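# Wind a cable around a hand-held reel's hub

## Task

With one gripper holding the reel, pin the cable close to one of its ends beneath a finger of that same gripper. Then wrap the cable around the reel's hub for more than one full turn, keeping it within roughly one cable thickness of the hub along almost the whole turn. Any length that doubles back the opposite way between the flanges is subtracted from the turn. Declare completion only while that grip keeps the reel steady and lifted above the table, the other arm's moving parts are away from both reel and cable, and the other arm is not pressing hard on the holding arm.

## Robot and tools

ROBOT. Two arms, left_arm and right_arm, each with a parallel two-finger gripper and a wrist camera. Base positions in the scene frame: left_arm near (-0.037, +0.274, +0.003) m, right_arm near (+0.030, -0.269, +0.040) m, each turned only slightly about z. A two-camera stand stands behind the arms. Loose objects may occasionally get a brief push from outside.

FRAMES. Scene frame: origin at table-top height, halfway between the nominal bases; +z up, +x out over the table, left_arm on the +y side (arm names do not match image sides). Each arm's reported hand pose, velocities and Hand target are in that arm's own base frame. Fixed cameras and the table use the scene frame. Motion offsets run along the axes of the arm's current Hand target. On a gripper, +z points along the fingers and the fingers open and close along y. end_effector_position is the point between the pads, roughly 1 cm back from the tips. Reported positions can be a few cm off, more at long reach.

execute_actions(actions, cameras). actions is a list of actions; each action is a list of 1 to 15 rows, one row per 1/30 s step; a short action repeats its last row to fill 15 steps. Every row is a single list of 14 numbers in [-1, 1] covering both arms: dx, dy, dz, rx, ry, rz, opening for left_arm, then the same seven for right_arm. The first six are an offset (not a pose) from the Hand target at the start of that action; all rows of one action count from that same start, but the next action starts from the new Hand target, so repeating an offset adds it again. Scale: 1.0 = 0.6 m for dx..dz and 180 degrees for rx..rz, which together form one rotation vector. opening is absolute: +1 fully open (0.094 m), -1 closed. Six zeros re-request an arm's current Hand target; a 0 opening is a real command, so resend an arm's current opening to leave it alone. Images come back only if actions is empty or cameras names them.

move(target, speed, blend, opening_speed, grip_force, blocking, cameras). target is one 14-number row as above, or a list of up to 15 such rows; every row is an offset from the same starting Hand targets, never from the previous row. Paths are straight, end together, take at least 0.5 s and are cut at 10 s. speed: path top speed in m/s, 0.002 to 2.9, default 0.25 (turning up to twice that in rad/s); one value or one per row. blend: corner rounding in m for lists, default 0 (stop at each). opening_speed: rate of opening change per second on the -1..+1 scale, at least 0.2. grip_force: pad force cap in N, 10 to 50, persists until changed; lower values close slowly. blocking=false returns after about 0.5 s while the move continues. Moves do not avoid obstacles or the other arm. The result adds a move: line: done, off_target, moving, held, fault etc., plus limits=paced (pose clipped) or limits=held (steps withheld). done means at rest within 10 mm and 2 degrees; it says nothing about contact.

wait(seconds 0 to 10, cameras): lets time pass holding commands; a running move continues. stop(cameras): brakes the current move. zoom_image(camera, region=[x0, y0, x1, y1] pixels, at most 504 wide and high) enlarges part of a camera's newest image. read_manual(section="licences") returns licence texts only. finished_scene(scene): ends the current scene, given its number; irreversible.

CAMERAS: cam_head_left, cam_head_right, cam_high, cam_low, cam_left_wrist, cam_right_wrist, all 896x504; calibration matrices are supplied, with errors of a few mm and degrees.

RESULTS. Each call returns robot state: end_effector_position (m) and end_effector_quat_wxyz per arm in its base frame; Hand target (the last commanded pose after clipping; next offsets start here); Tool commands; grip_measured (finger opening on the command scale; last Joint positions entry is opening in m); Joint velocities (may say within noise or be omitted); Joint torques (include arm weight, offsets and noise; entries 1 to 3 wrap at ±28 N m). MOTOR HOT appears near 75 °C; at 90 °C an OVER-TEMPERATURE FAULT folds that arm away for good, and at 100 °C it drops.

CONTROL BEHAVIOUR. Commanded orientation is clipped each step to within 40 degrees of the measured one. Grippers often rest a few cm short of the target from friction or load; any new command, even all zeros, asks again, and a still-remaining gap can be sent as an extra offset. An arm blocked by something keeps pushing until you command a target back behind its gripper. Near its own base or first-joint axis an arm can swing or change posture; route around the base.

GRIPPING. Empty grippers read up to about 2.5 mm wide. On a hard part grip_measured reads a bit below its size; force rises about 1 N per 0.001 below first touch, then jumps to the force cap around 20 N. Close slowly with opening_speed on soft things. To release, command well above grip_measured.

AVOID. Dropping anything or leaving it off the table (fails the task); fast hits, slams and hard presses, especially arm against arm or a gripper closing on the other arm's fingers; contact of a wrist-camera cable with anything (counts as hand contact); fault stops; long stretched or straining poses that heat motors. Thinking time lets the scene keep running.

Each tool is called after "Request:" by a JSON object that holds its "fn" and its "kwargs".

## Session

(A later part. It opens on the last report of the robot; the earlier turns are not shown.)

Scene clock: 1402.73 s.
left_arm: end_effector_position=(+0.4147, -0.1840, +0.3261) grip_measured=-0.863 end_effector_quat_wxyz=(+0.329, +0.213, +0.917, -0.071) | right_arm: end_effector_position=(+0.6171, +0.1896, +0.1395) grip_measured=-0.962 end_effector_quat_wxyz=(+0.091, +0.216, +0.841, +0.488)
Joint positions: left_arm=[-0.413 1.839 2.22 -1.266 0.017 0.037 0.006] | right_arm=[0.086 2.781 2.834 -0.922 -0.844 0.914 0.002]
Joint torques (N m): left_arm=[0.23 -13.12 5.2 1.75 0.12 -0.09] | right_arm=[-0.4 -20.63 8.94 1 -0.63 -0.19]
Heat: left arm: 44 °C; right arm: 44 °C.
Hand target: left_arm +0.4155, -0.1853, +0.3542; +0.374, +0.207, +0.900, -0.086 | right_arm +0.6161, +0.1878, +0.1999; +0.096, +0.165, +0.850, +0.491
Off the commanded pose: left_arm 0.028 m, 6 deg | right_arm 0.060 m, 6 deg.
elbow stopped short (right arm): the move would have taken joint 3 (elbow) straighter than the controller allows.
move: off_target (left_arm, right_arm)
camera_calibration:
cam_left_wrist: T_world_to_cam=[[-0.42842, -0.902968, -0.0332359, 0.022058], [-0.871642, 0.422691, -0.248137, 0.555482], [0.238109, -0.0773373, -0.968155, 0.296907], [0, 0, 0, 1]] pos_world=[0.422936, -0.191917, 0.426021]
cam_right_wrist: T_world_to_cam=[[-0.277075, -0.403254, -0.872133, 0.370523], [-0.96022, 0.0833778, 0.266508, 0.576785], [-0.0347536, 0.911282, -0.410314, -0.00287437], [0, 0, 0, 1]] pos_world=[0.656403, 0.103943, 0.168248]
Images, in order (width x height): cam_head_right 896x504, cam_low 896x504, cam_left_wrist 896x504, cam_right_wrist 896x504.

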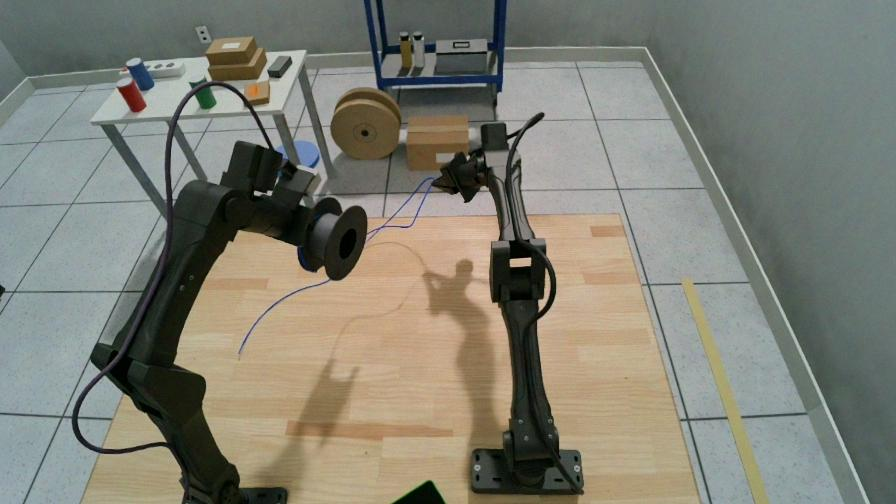

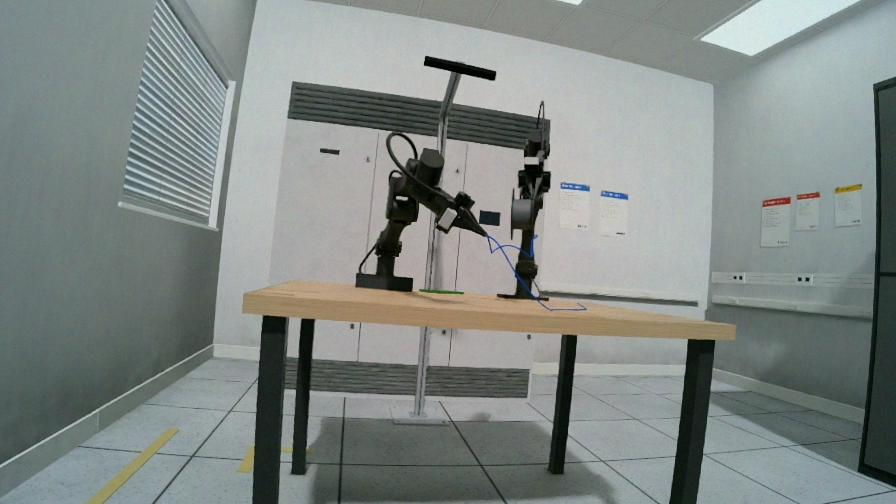

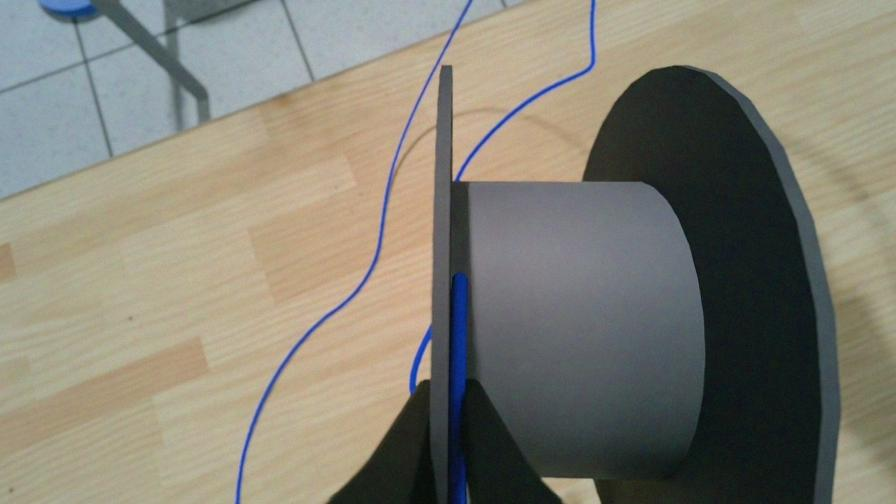

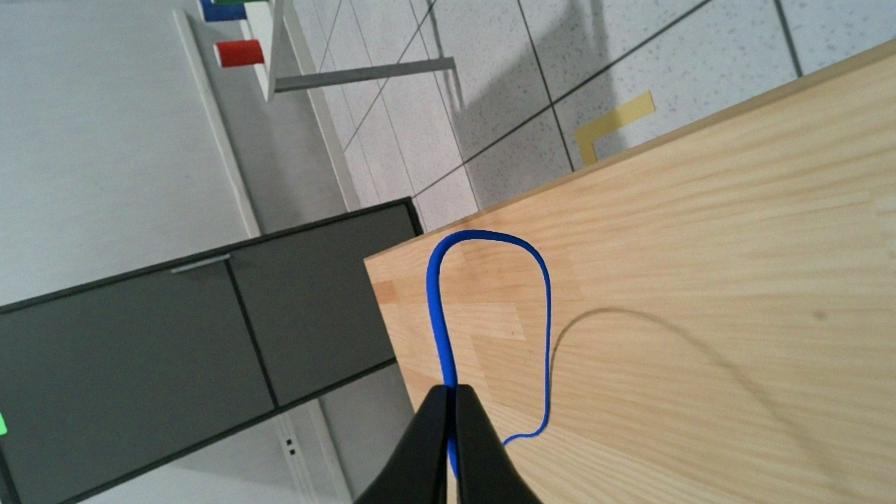

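Request:
{"fn": "move", "kwargs": {"target": [0,0,-0.1414,0,0,0,-1,0,0,0,0,0,0,-1], "speed": 0.1, "cameras": ["cam_head_right","cam_high","cam_low","cam_left_wrist","cam_right_wrist"]}}

Scene clock: 1411.60 s.
left_arm: end_effector_position=(+0.3583, -0.1576, +0.4003) grip_measured=-0.863 end_effector_quat_wxyz=(+0.353, +0.209, +0.909, -0.077) | right_arm: end_effector_position=(+0.6164, +0.1895, +0.1392) grip_measured=-0.962 end_effector_quat_wxyz=(+0.089, +0.215, +0.841, +0.488)
Joint positions: left_arm=[-0.406 1.819 2.571 -1.584 0.023 0.037 0.006] | right_arm=[0.086 2.781 2.834 -0.926 -0.846 0.912 0.002]
Joint torques (N m): left_arm=[0.44 -6.99 6.61 1.48 0.12 -0.02] | right_arm=[-0.53 -20.62 8.83 1.04 -0.6 -0.19]
Heat: left arm: 45 °C; right arm: 44 °C.
Hand target: left_arm +0.3615, -0.1590, +0.4140; +0.374, +0.207, +0.900, -0.085 | right_arm +0.6162, +0.1877, +0.1999; +0.096, +0.165, +0.850, +0.491
Off the commanded pose: left_arm 0.014 m, 3 deg | right_arm 0.061 m, 6 deg.
elbow stopped short (right arm): the move would have taken joint 3 (elbow) straighter than the controller allows.
joint read past its limit (left arm) — joint 4 (wrist pitch), lower limit.
joint sent to its limit (left arm) — joint 4 (wrist pitch), lower limit. The joint targets still meet the commanded pose.
move: off_target (left_arm, right_arm)
camera_calibration:
cam_left_wrist: T_world_to_cam=[[-0.424595, -0.904887, -0.0299627, 0.021218], [-0.860168, 0.413497, -0.298547, 0.528085], [0.282541, -0.100989, -0.953924, 0.358955], [0, 0, 0, 1]] pos_world=[0.361831, -0.162911, 0.50071]
cam_right_wrist: T_world_to_cam=[[-0.27815, -0.403492, -0.87168, 0.370719], [-0.959808, 0.081377, 0.268602, 0.576103], [-0.0374442, 0.911357, -0.40991, -0.00136211], [0, 0, 0, 1]] pos_world=[0.656012, 0.103942, 0.167848]
Images, in order (width x height): cam_head_right 896x504, cam_high 896x504, cam_low 896x504, cam_left_wrist 896x504, cam_right_wrist 896x504.

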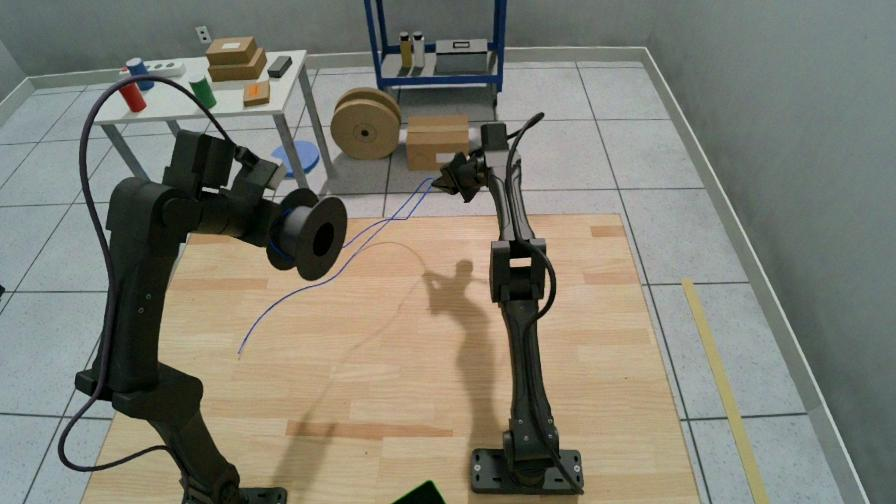

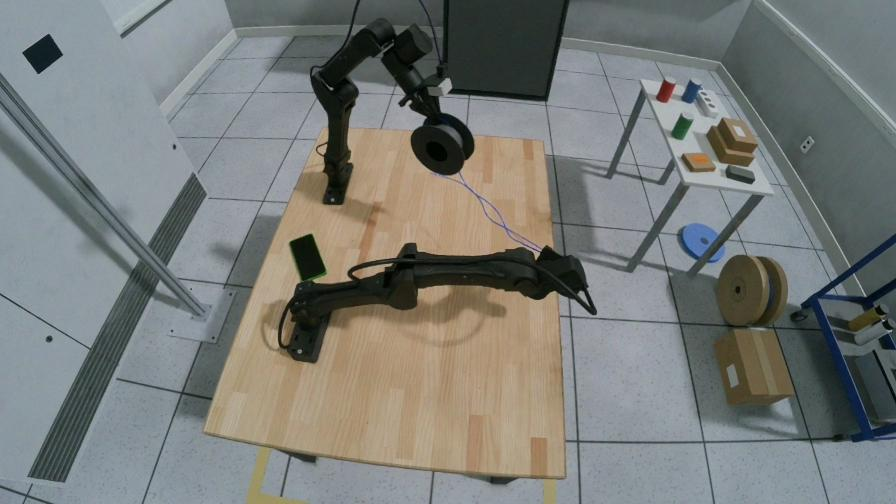

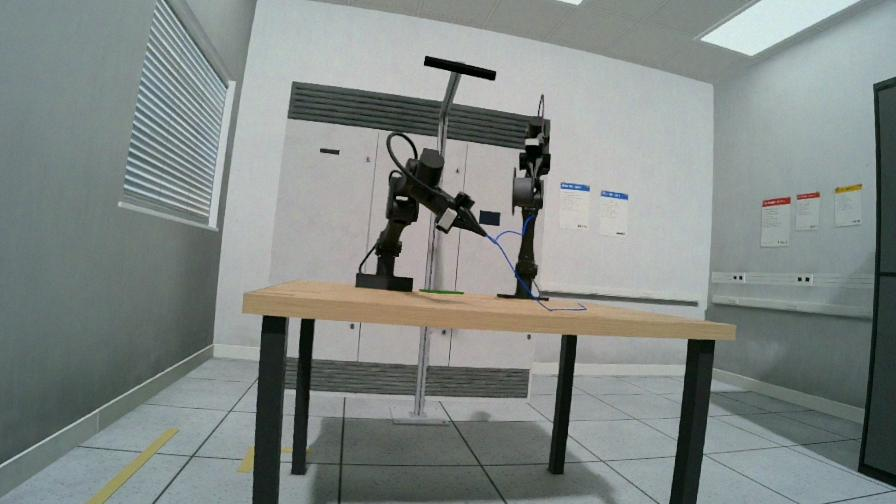

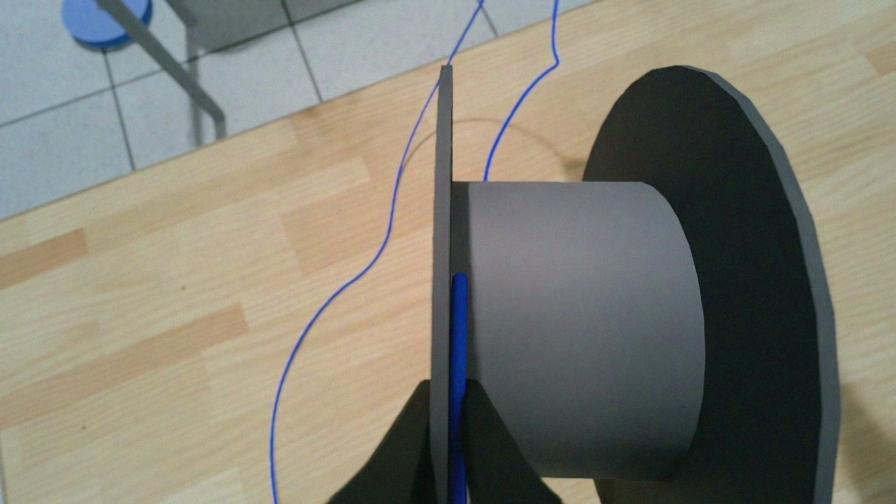

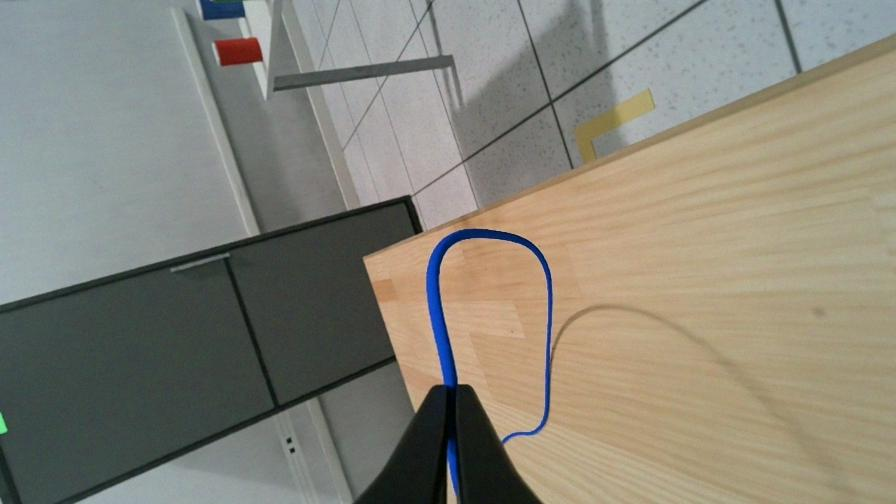

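Request:
{"fn": "move", "kwargs": {"target": [0.1155,0,0.1625,0,0,0,-1,0.144,0.166,-0.1627,-0.1385,-0.0121,-0.0547,-1], "speed": 0.12, "cameras": ["all"]}}

Scene clock: 1515.40 s.
left_arm: end_effector_position=(+0.3760, -0.1652, +0.2721) grip_measured=-0.863 end_effector_quat_wxyz=(+0.331, +0.211, +0.917, -0.073) | right_arm: end_effector_position=(+0.5336, +0.1908, +0.3010) grip_measured=-0.962 end_effector_quat_wxyz=(+0.157, +0.102, +0.743, +0.643)
Joint positions: left_arm=[-0.406 1.543 1.637 -0.974 0.023 0.037 0.006] | right_arm=[0.05 2.081 1.82 -0.032 -1.128 1.202 0.002]
Joint torques (N m): left_arm=[0.16 -10.62 6.05 1.76 0.1 -0.04] | right_arm=[-0.31 -16.09 6.42 1.61 -0.27 0.04]
Heat: left arm: 45 °C; right arm: 56 °C.
Hand target: left_arm +0.3797, -0.1677, +0.2962; +0.374, +0.207, +0.900, -0.085 | right_arm +0.5229, +0.1880, +0.3348; +0.187, +0.077, +0.733, +0.649
Off the commanded pose: left_arm 0.024 m, 5 deg | right_arm 0.036 m, 5 deg.
move: off_target (left_arm, right_arm)
camera_calibration:
cam_left_wrist: T_world_to_cam=[[-0.425842, -0.904351, -0.0284058, 0.0181564], [-0.872167, 0.418638, -0.253115, 0.501207], [0.240797, -0.0830124, -0.967019, 0.253086], [0, 0, 0, 1]] pos_world=[0.383925, -0.172395, 0.372117]
cam_right_wrist: T_world_to_cam=[[0.0461366, -0.122157, -0.991438, 0.298577], [-0.997164, -0.0647, -0.0384313, 0.593277], [-0.0594514, 0.9904, -0.124796, -0.0284873], [0, 0, 0, 1]] pos_world=[0.576126, 0.103072, 0.315266]

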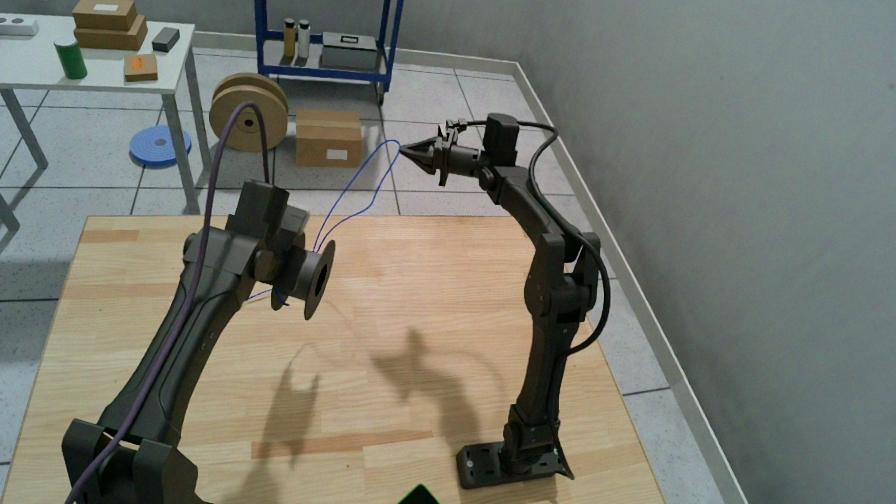

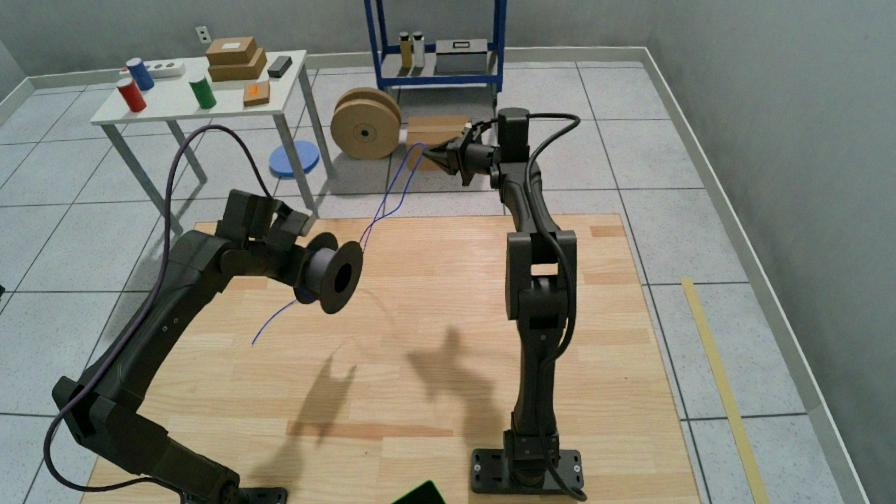

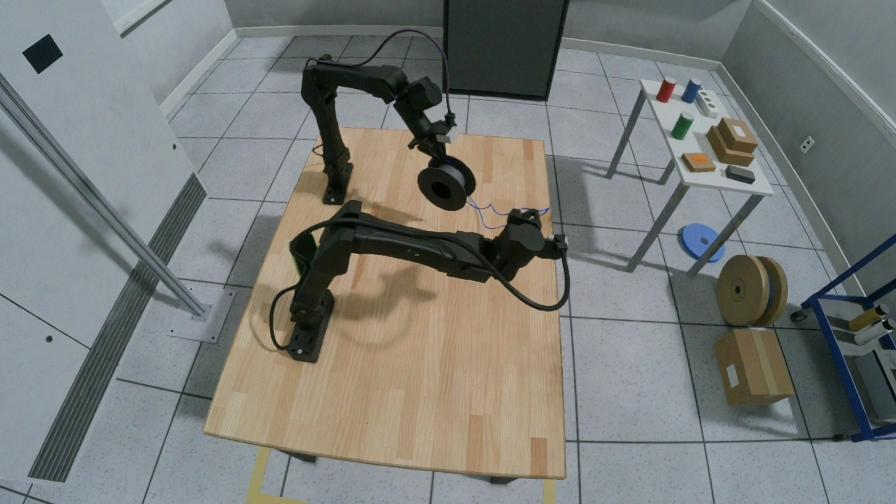

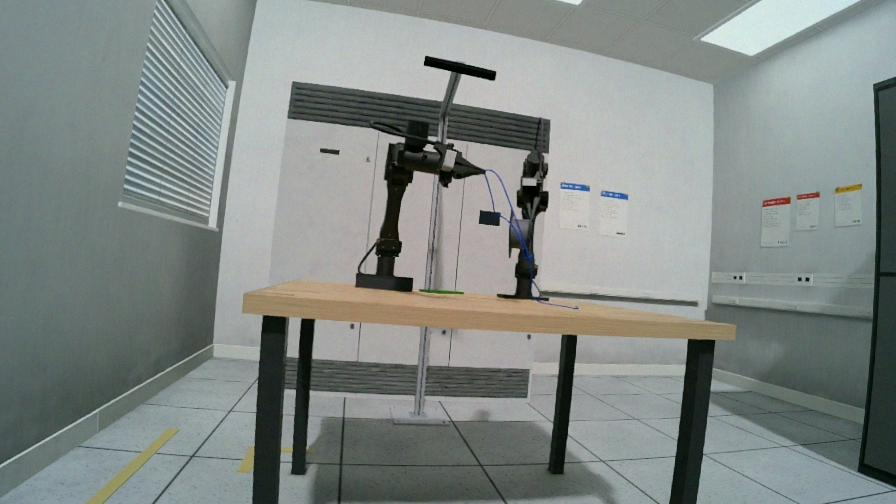

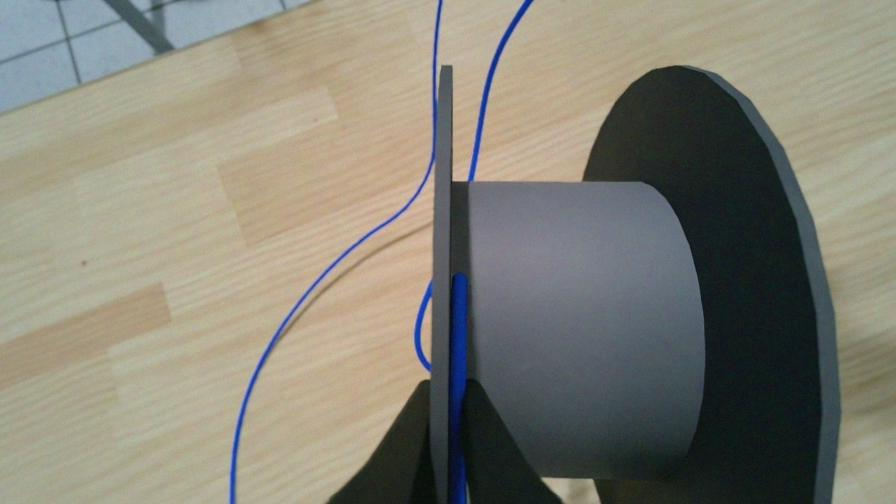

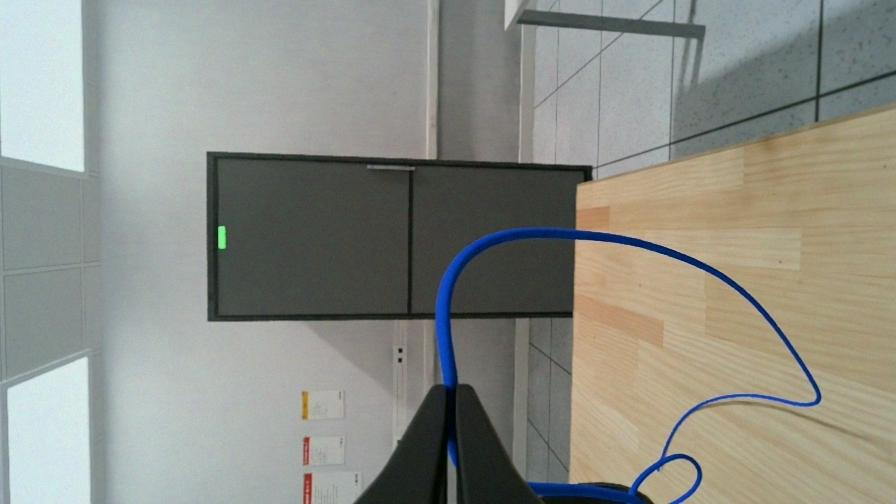

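Request:
{"fn": "zoom_image", "kwargs": {"camera": "cam_low", "region": [460, 150, 610, 310]}}

Request:
{"fn": "zoom_image", "kwargs": {"camera": "cam_left_wrist", "region": [330, 150, 580, 504]}}

Request:
{"fn": "zoom_image", "kwargs": {"camera": "cam_high", "region": [400, 140, 560, 250]}}

Request:
{"fn": "zoom_image", "kwargs": {"camera": "cam_head_right", "region": [230, 200, 450, 350]}}

Scaled by 3.150 from the camera's 896x504 image, which has a finer 1280x720 frame.

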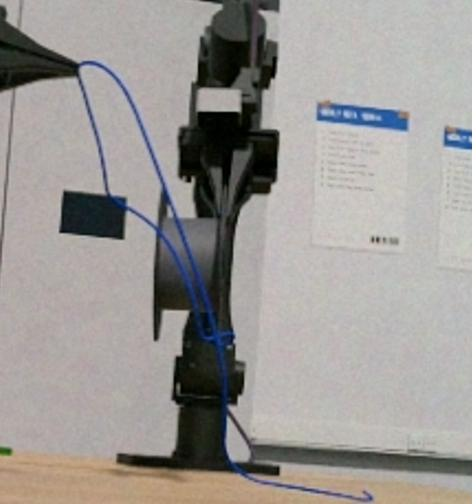

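Scaled by 1.424 from the camera's 896x504 image, which has a finer 1280x720 frame.

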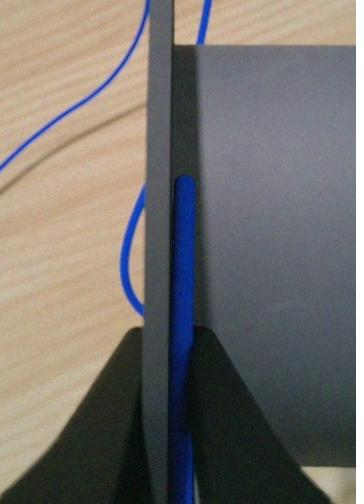

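Scaled by 3.150 from the camera's 896x504 image, which has a finer 1280x720 frame.

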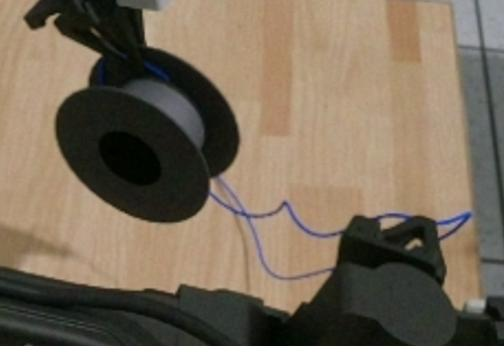

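Scaled by 2.291 from the camera's 896x504 image, which has a finer 1280x720 frame.

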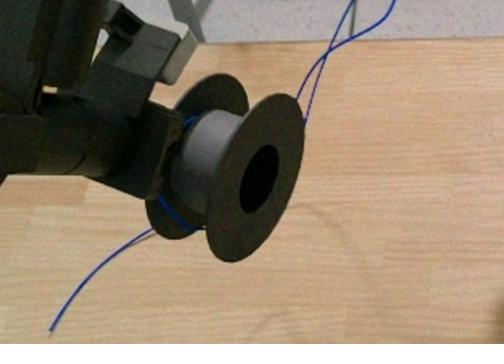

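Request:
{"fn": "move", "kwargs": {"target": [0,0,0,0,0,0,-1,-0.1313,-0.0232,0,0,0,0,-1], "speed": 0.1, "cameras": ["cam_low","cam_left_wrist","cam_right_wrist"]}}

Scene clock: 1532.30 s.
left_arm: end_effector_position=(+0.3797, -0.1680, +0.2760) grip_measured=-0.863 end_effector_quat_wxyz=(+0.341, +0.211, +0.913, -0.077) | right_arm: end_effector_position=(+0.5922, +0.1631, +0.3347) grip_measured=-0.962 end_effector_quat_wxyz=(+0.175, +0.089, +0.733, +0.651)
Joint positions: left_arm=[-0.406 1.543 1.637 -0.95 0.029 0.037 0.006] | right_arm=[-0.008 2.402 2.451 -0.295 -1.185 1.2 0.002]
Joint torques (N m): left_arm=[0.14 -10.52 6.02 1.57 0.04 -0.05] | right_arm=[-0.84 -10.96 9.2 1.3 -0.29 -0.19]
Heat: left arm: 46 °C; right arm: 57 °C.
Hand target: left_arm +0.3796, -0.1677, +0.2961; +0.374, +0.207, +0.900, -0.085 | right_arm +0.5970, +0.1581, +0.3349; +0.187, +0.077, +0.733, +0.649
Off the commanded pose: left_arm 0.020 m, 4 deg | right_arm 0.007 m, 2 deg.
move: off_target (left_arm)
camera_calibration:
cam_left_wrist: T_world_to_cam=[[-0.428648, -0.90313, -0.0248472, 0.0176614], [-0.865346, 0.418309, -0.276034, 0.510255], [0.259688, -0.0968199, -0.960827, 0.244461], [0, 0, 0, 1]] pos_world=[0.385634, -0.173825, 0.376171]
cam_right_wrist: T_world_to_cam=[[0.0940011, -0.107275, -0.989776, 0.294593], [-0.994296, -0.0604272, -0.0878812, 0.665436], [-0.0503819, 0.992391, -0.112343, -0.0031758], [0, 0, 0, 1]] pos_world=[0.633788, 0.0749645, 0.349704]
Images, in order (width x height): cam_low 896x504, cam_left_wrist 896x504, cam_right_wrist 896x504.

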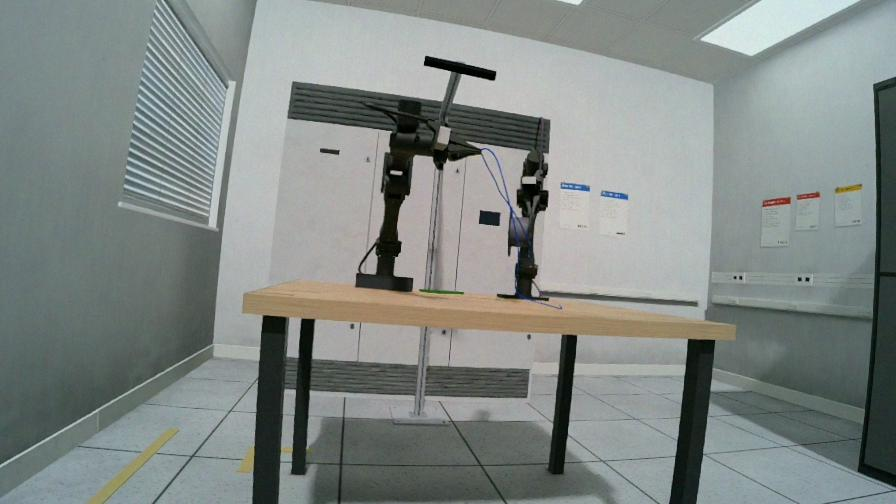

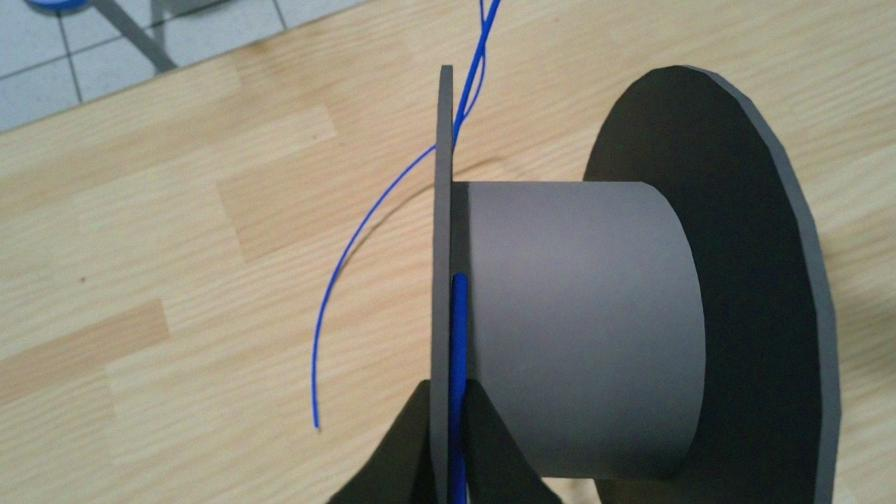

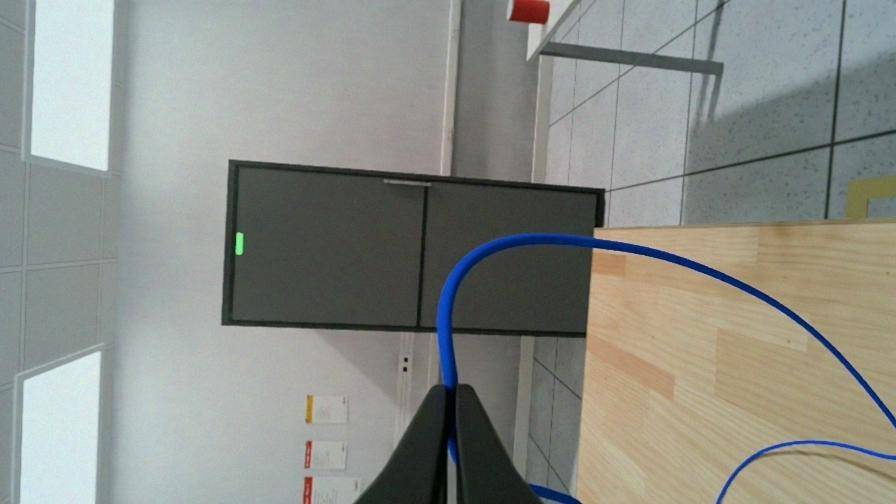

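Request:
{"fn": "zoom_image", "kwargs": {"camera": "cam_left_wrist", "region": [380, 60, 560, 240]}}

Request:
{"fn": "zoom_image", "kwargs": {"camera": "cam_low", "region": [460, 130, 610, 310]}}

Scaled by 2.800 from the camera's 896x504 image, which has a finer 1280x720 frame.

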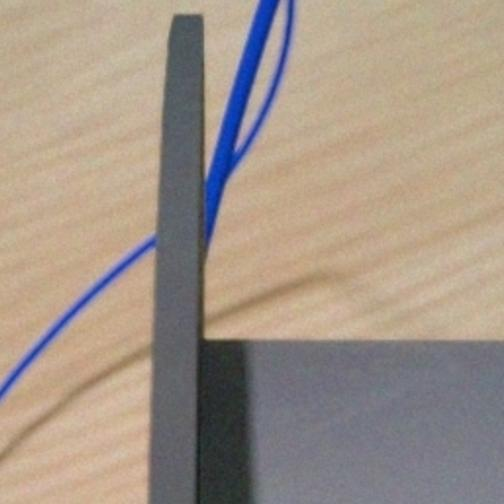

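Scaled by 2.800 from the camera's 896x504 image, which has a finer 1280x720 frame.

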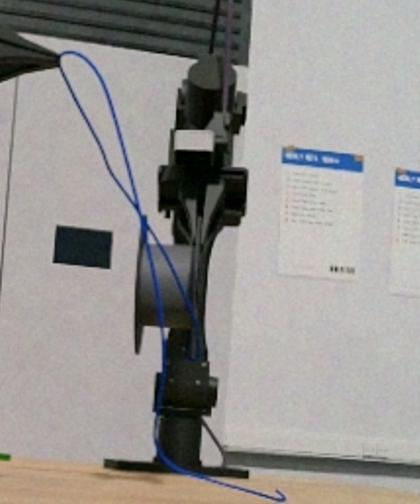

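Request:
{"fn": "execute_actions", "kwargs": {"actions": [], "cameras": ["cam_head_left","cam_high","cam_head_right","cam_low"]}}

Request:
{"fn": "zoom_image", "kwargs": {"camera": "cam_head_left", "region": [230, 180, 370, 340]}}

Request:
{"fn": "zoom_image", "kwargs": {"camera": "cam_low", "region": [500, 210, 560, 280]}}

Request:
{"fn": "zoom_image", "kwargs": {"camera": "cam_high", "region": [400, 140, 500, 220]}}

Scene clock: 1544.47 s.
left_arm: end_effector_position=(+0.3797, -0.1680, +0.2760) grip_measured=-0.863 end_effector_quat_wxyz=(+0.341, +0.211, +0.913, -0.077) | right_arm: end_effector_position=(+0.5922, +0.1631, +0.3346) grip_measured=-0.962 end_effector_quat_wxyz=(+0.175, +0.089, +0.734, +0.651)
Joint positions: left_arm=[-0.406 1.543 1.637 -0.95 0.029 0.037 0.006] | right_arm=[-0.008 2.402 2.451 -0.296 -1.185 1.2 0.002]
Joint velocities: within noise
Joint torques (N m): left_arm=[0.16 -10.54 6.01 1.57 0.04 -0.05] | right_arm=[-0.87 -10.92 9.25 1.34 -0.3 -0.18]
Heat: left arm: 46 °C; right arm: 56 °C.
Hand target: left_arm +0.3796, -0.1677, +0.2961; +0.374, +0.207, +0.900, -0.085 | right_arm +0.5970, +0.1581, +0.3349; +0.187, +0.077, +0.733, +0.649
Tool commands: left_gripper/opening=-1.0 right_gripper/opening=-1.0
Off the commanded pose: left_arm 0.020 m, 4 deg | right_arm 0.007 m, 2 deg.
Images, in order (width x height): cam_head_left 896x504, cam_head_right 896x504, cam_high 896x504, cam_low 896x504.

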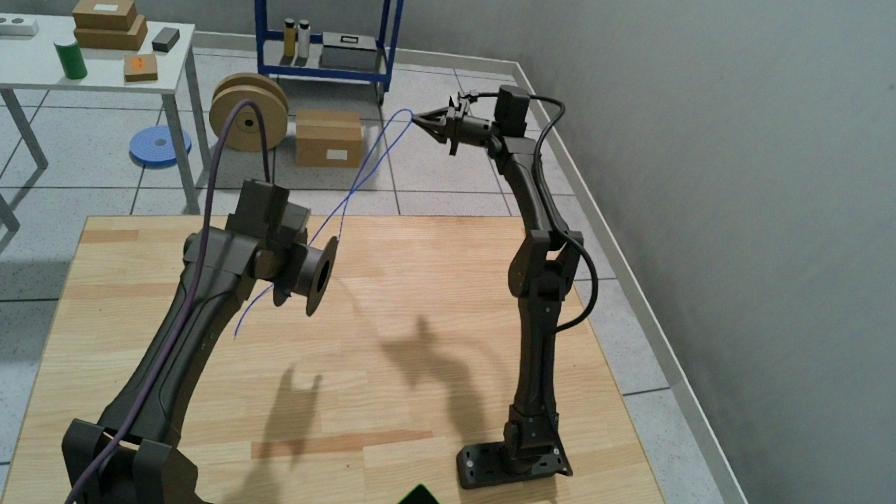

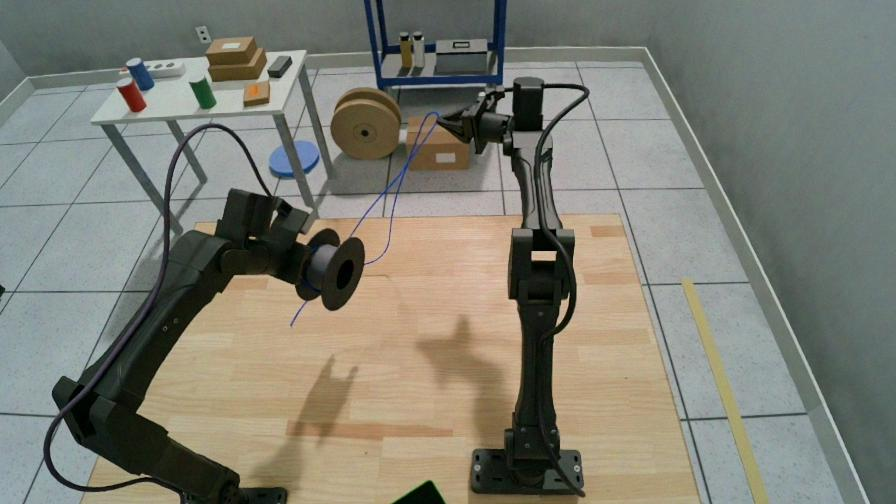

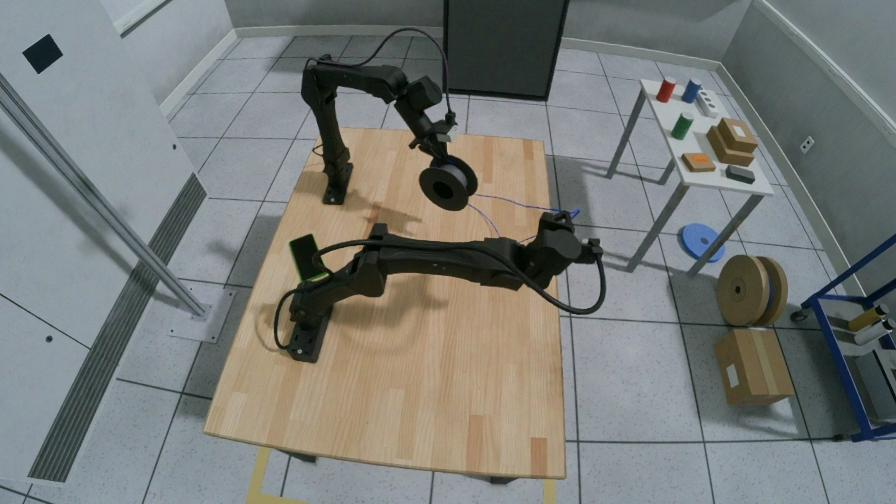

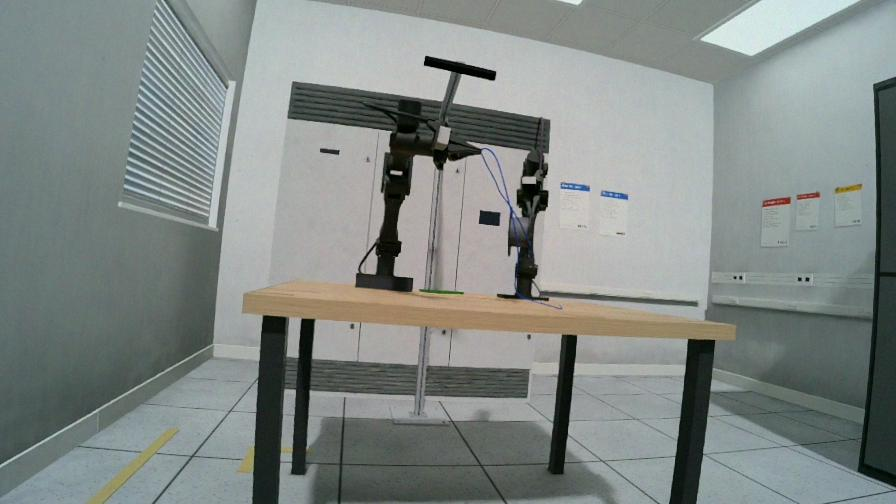

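Scaled by 3.150 from the camera's 896x504 image, which has a finer 1280x720 frame.

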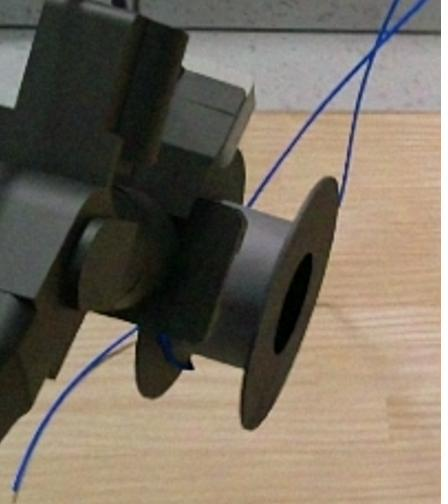

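Scaled by 7.200 from the camera's 896x504 image, which has a finer 1280x720 frame.

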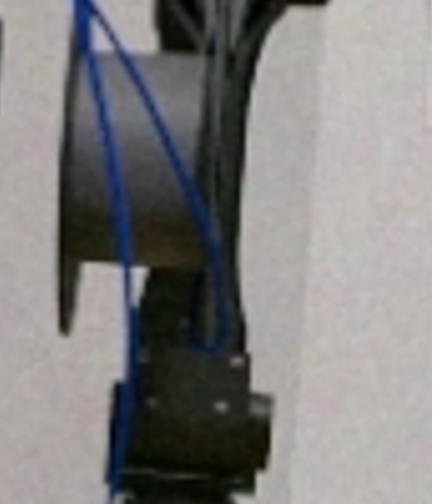

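Scaled by 5.040 from the camera's 896x504 image, which has a finer 1280x720 frame.

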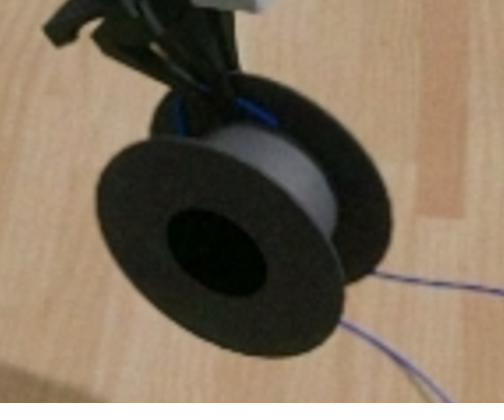

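Request:
{"fn": "move", "kwargs": {"target": [0,0,0,0,0,0,-1,0.0468,-0.3213,0.0178,0.1385,0.0121,0.0547,-1], "speed": 0.12, "cameras": ["cam_low","cam_left_wrist"]}}

Request:
{"fn": "move", "kwargs": {"target": [-0.1155,0,-0.1625,0,0,0,-1,0,0,0,0,0,0,-1], "speed": 0.1, "cameras": ["cam_low","cam_left_wrist"]}}

Scene clock: 1562.30 s.
left_arm: end_effector_position=(+0.3797, -0.1680, +0.2760) grip_measured=-0.863 end_effector_quat_wxyz=(+0.341, +0.211, +0.913, -0.077) | right_arm: end_effector_position=(+0.5971, +0.1455, +0.1468) grip_measured=-0.962 end_effector_quat_wxyz=(+0.095, +0.176, +0.848, +0.491)
Joint positions: left_arm=[-0.406 1.543 1.637 -0.95 0.029 0.037 0.006] | right_arm=[0.001 2.626 2.571 -0.924 -0.926 0.713 0.002]
Joint torques (N m): left_arm=[0.16 -10.54 6.02 1.57 0.04 -0.05] | right_arm=[0.7 -11.28 8.99 0.91 -0.49 -0.18]
Heat: left arm: 47 °C; right arm: 55 °C.
Hand target: left_arm +0.3796, -0.1677, +0.2961; +0.374, +0.207, +0.900, -0.085 | right_arm +0.6003, +0.1499, +0.1401; +0.096, +0.165, +0.850, +0.491
Off the commanded pose: left_arm 0.020 m, 4 deg | right_arm 0.009 m, 1 deg.
move: off_target (left_arm)
camera_calibration:
cam_left_wrist: T_world_to_cam=[[-0.428648, -0.90313, -0.0248472, 0.0176614], [-0.865346, 0.418309, -0.276034, 0.510255], [0.259688, -0.0968199, -0.960827, 0.244461], [0, 0, 0, 1]] pos_world=[0.385634, -0.173825, 0.376171]
Images, in order (width x height): cam_low 896x504, cam_left_wrist 896x504.

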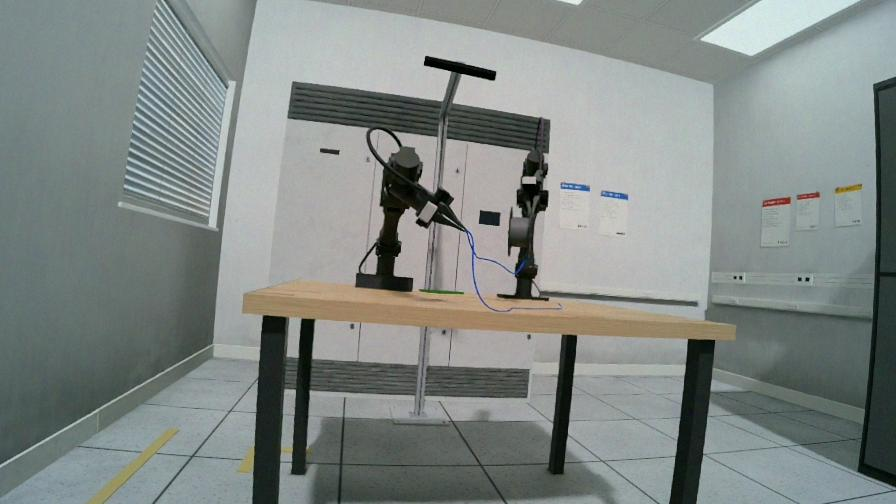

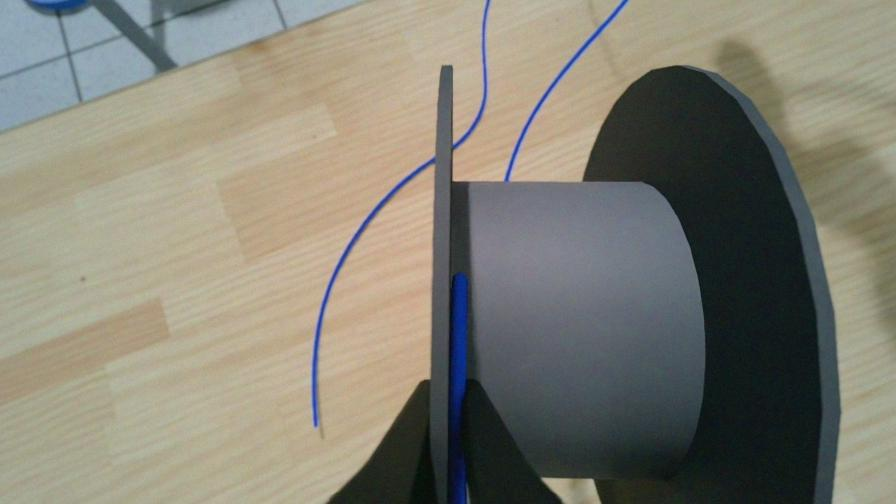

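Scene clock: 1564.27 s.
left_arm: end_effector_position=(+0.3578, -0.1586, +0.3981) grip_measured=-0.863 end_effector_quat_wxyz=(+0.349, +0.211, +0.910, -0.079) | right_arm: end_effector_position=(+0.5969, +0.1455, +0.1467) grip_measured=-0.962 end_effector_quat_wxyz=(+0.095, +0.177, +0.848, +0.491)
Joint positions: left_arm=[-0.406 1.818 2.563 -1.585 0.029 0.037 0.006] | right_arm=[0.001 2.626 2.571 -0.925 -0.926 0.712 0.002]
Joint torques (N m): left_arm=[0.43 -6.94 7.36 1.47 0.07 -0.02] | right_arm=[0.64 -11.38 8.91 0.87 -0.48 -0.17]
Heat: left arm: 47 °C; right arm: 55 °C.
Hand target: left_arm +0.3615, -0.1590, +0.4140; +0.374, +0.207, +0.900, -0.085 | right_arm +0.6003, +0.1499, +0.1401; +0.096, +0.165, +0.850, +0.491
Off the commanded pose: left_arm 0.016 m, 3 deg | right_arm 0.009 m, 1 deg.
joint read past its limit (left arm) — joint 4 (wrist pitch), lower limit.
joint sent to its limit (left arm) — joint 4 (wrist pitch), lower limit. The joint targets still meet the commanded pose.
move: off_target (left_arm)
camera_calibration:
cam_left_wrist: T_world_to_cam=[[-0.428323, -0.903267, -0.0254613, 0.0199063], [-0.861126, 0.416555, -0.291452, 0.525459], [0.273865, -0.10291, -0.956246, 0.360557], [0, 0, 0, 1]] pos_world=[0.362268, -0.163797, 0.498434]
Images, in order (width x height): cam_low 896x504, cam_left_wrist 896x504.

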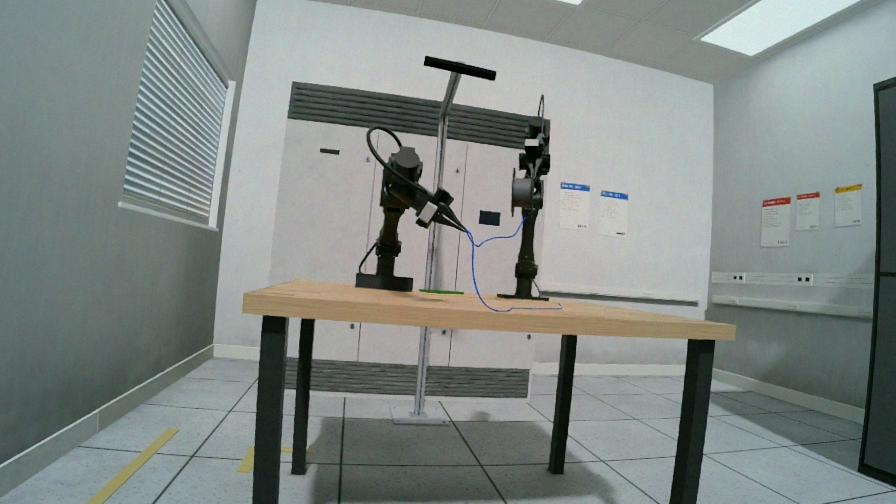

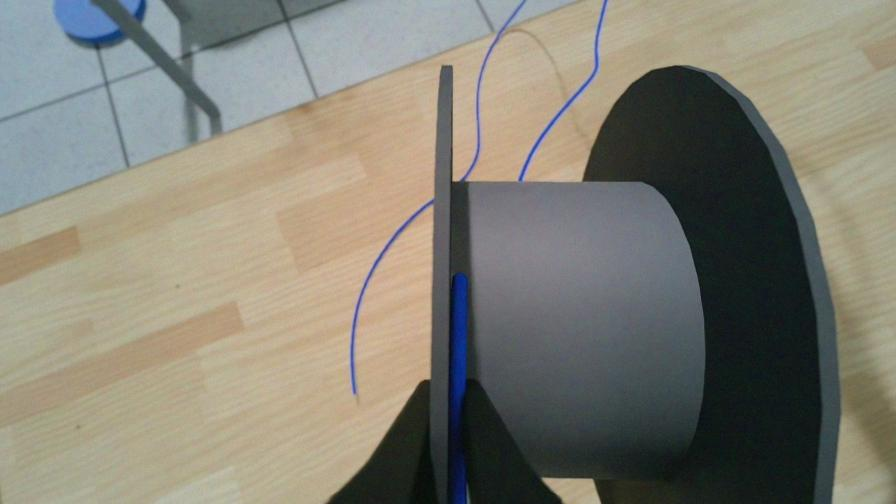

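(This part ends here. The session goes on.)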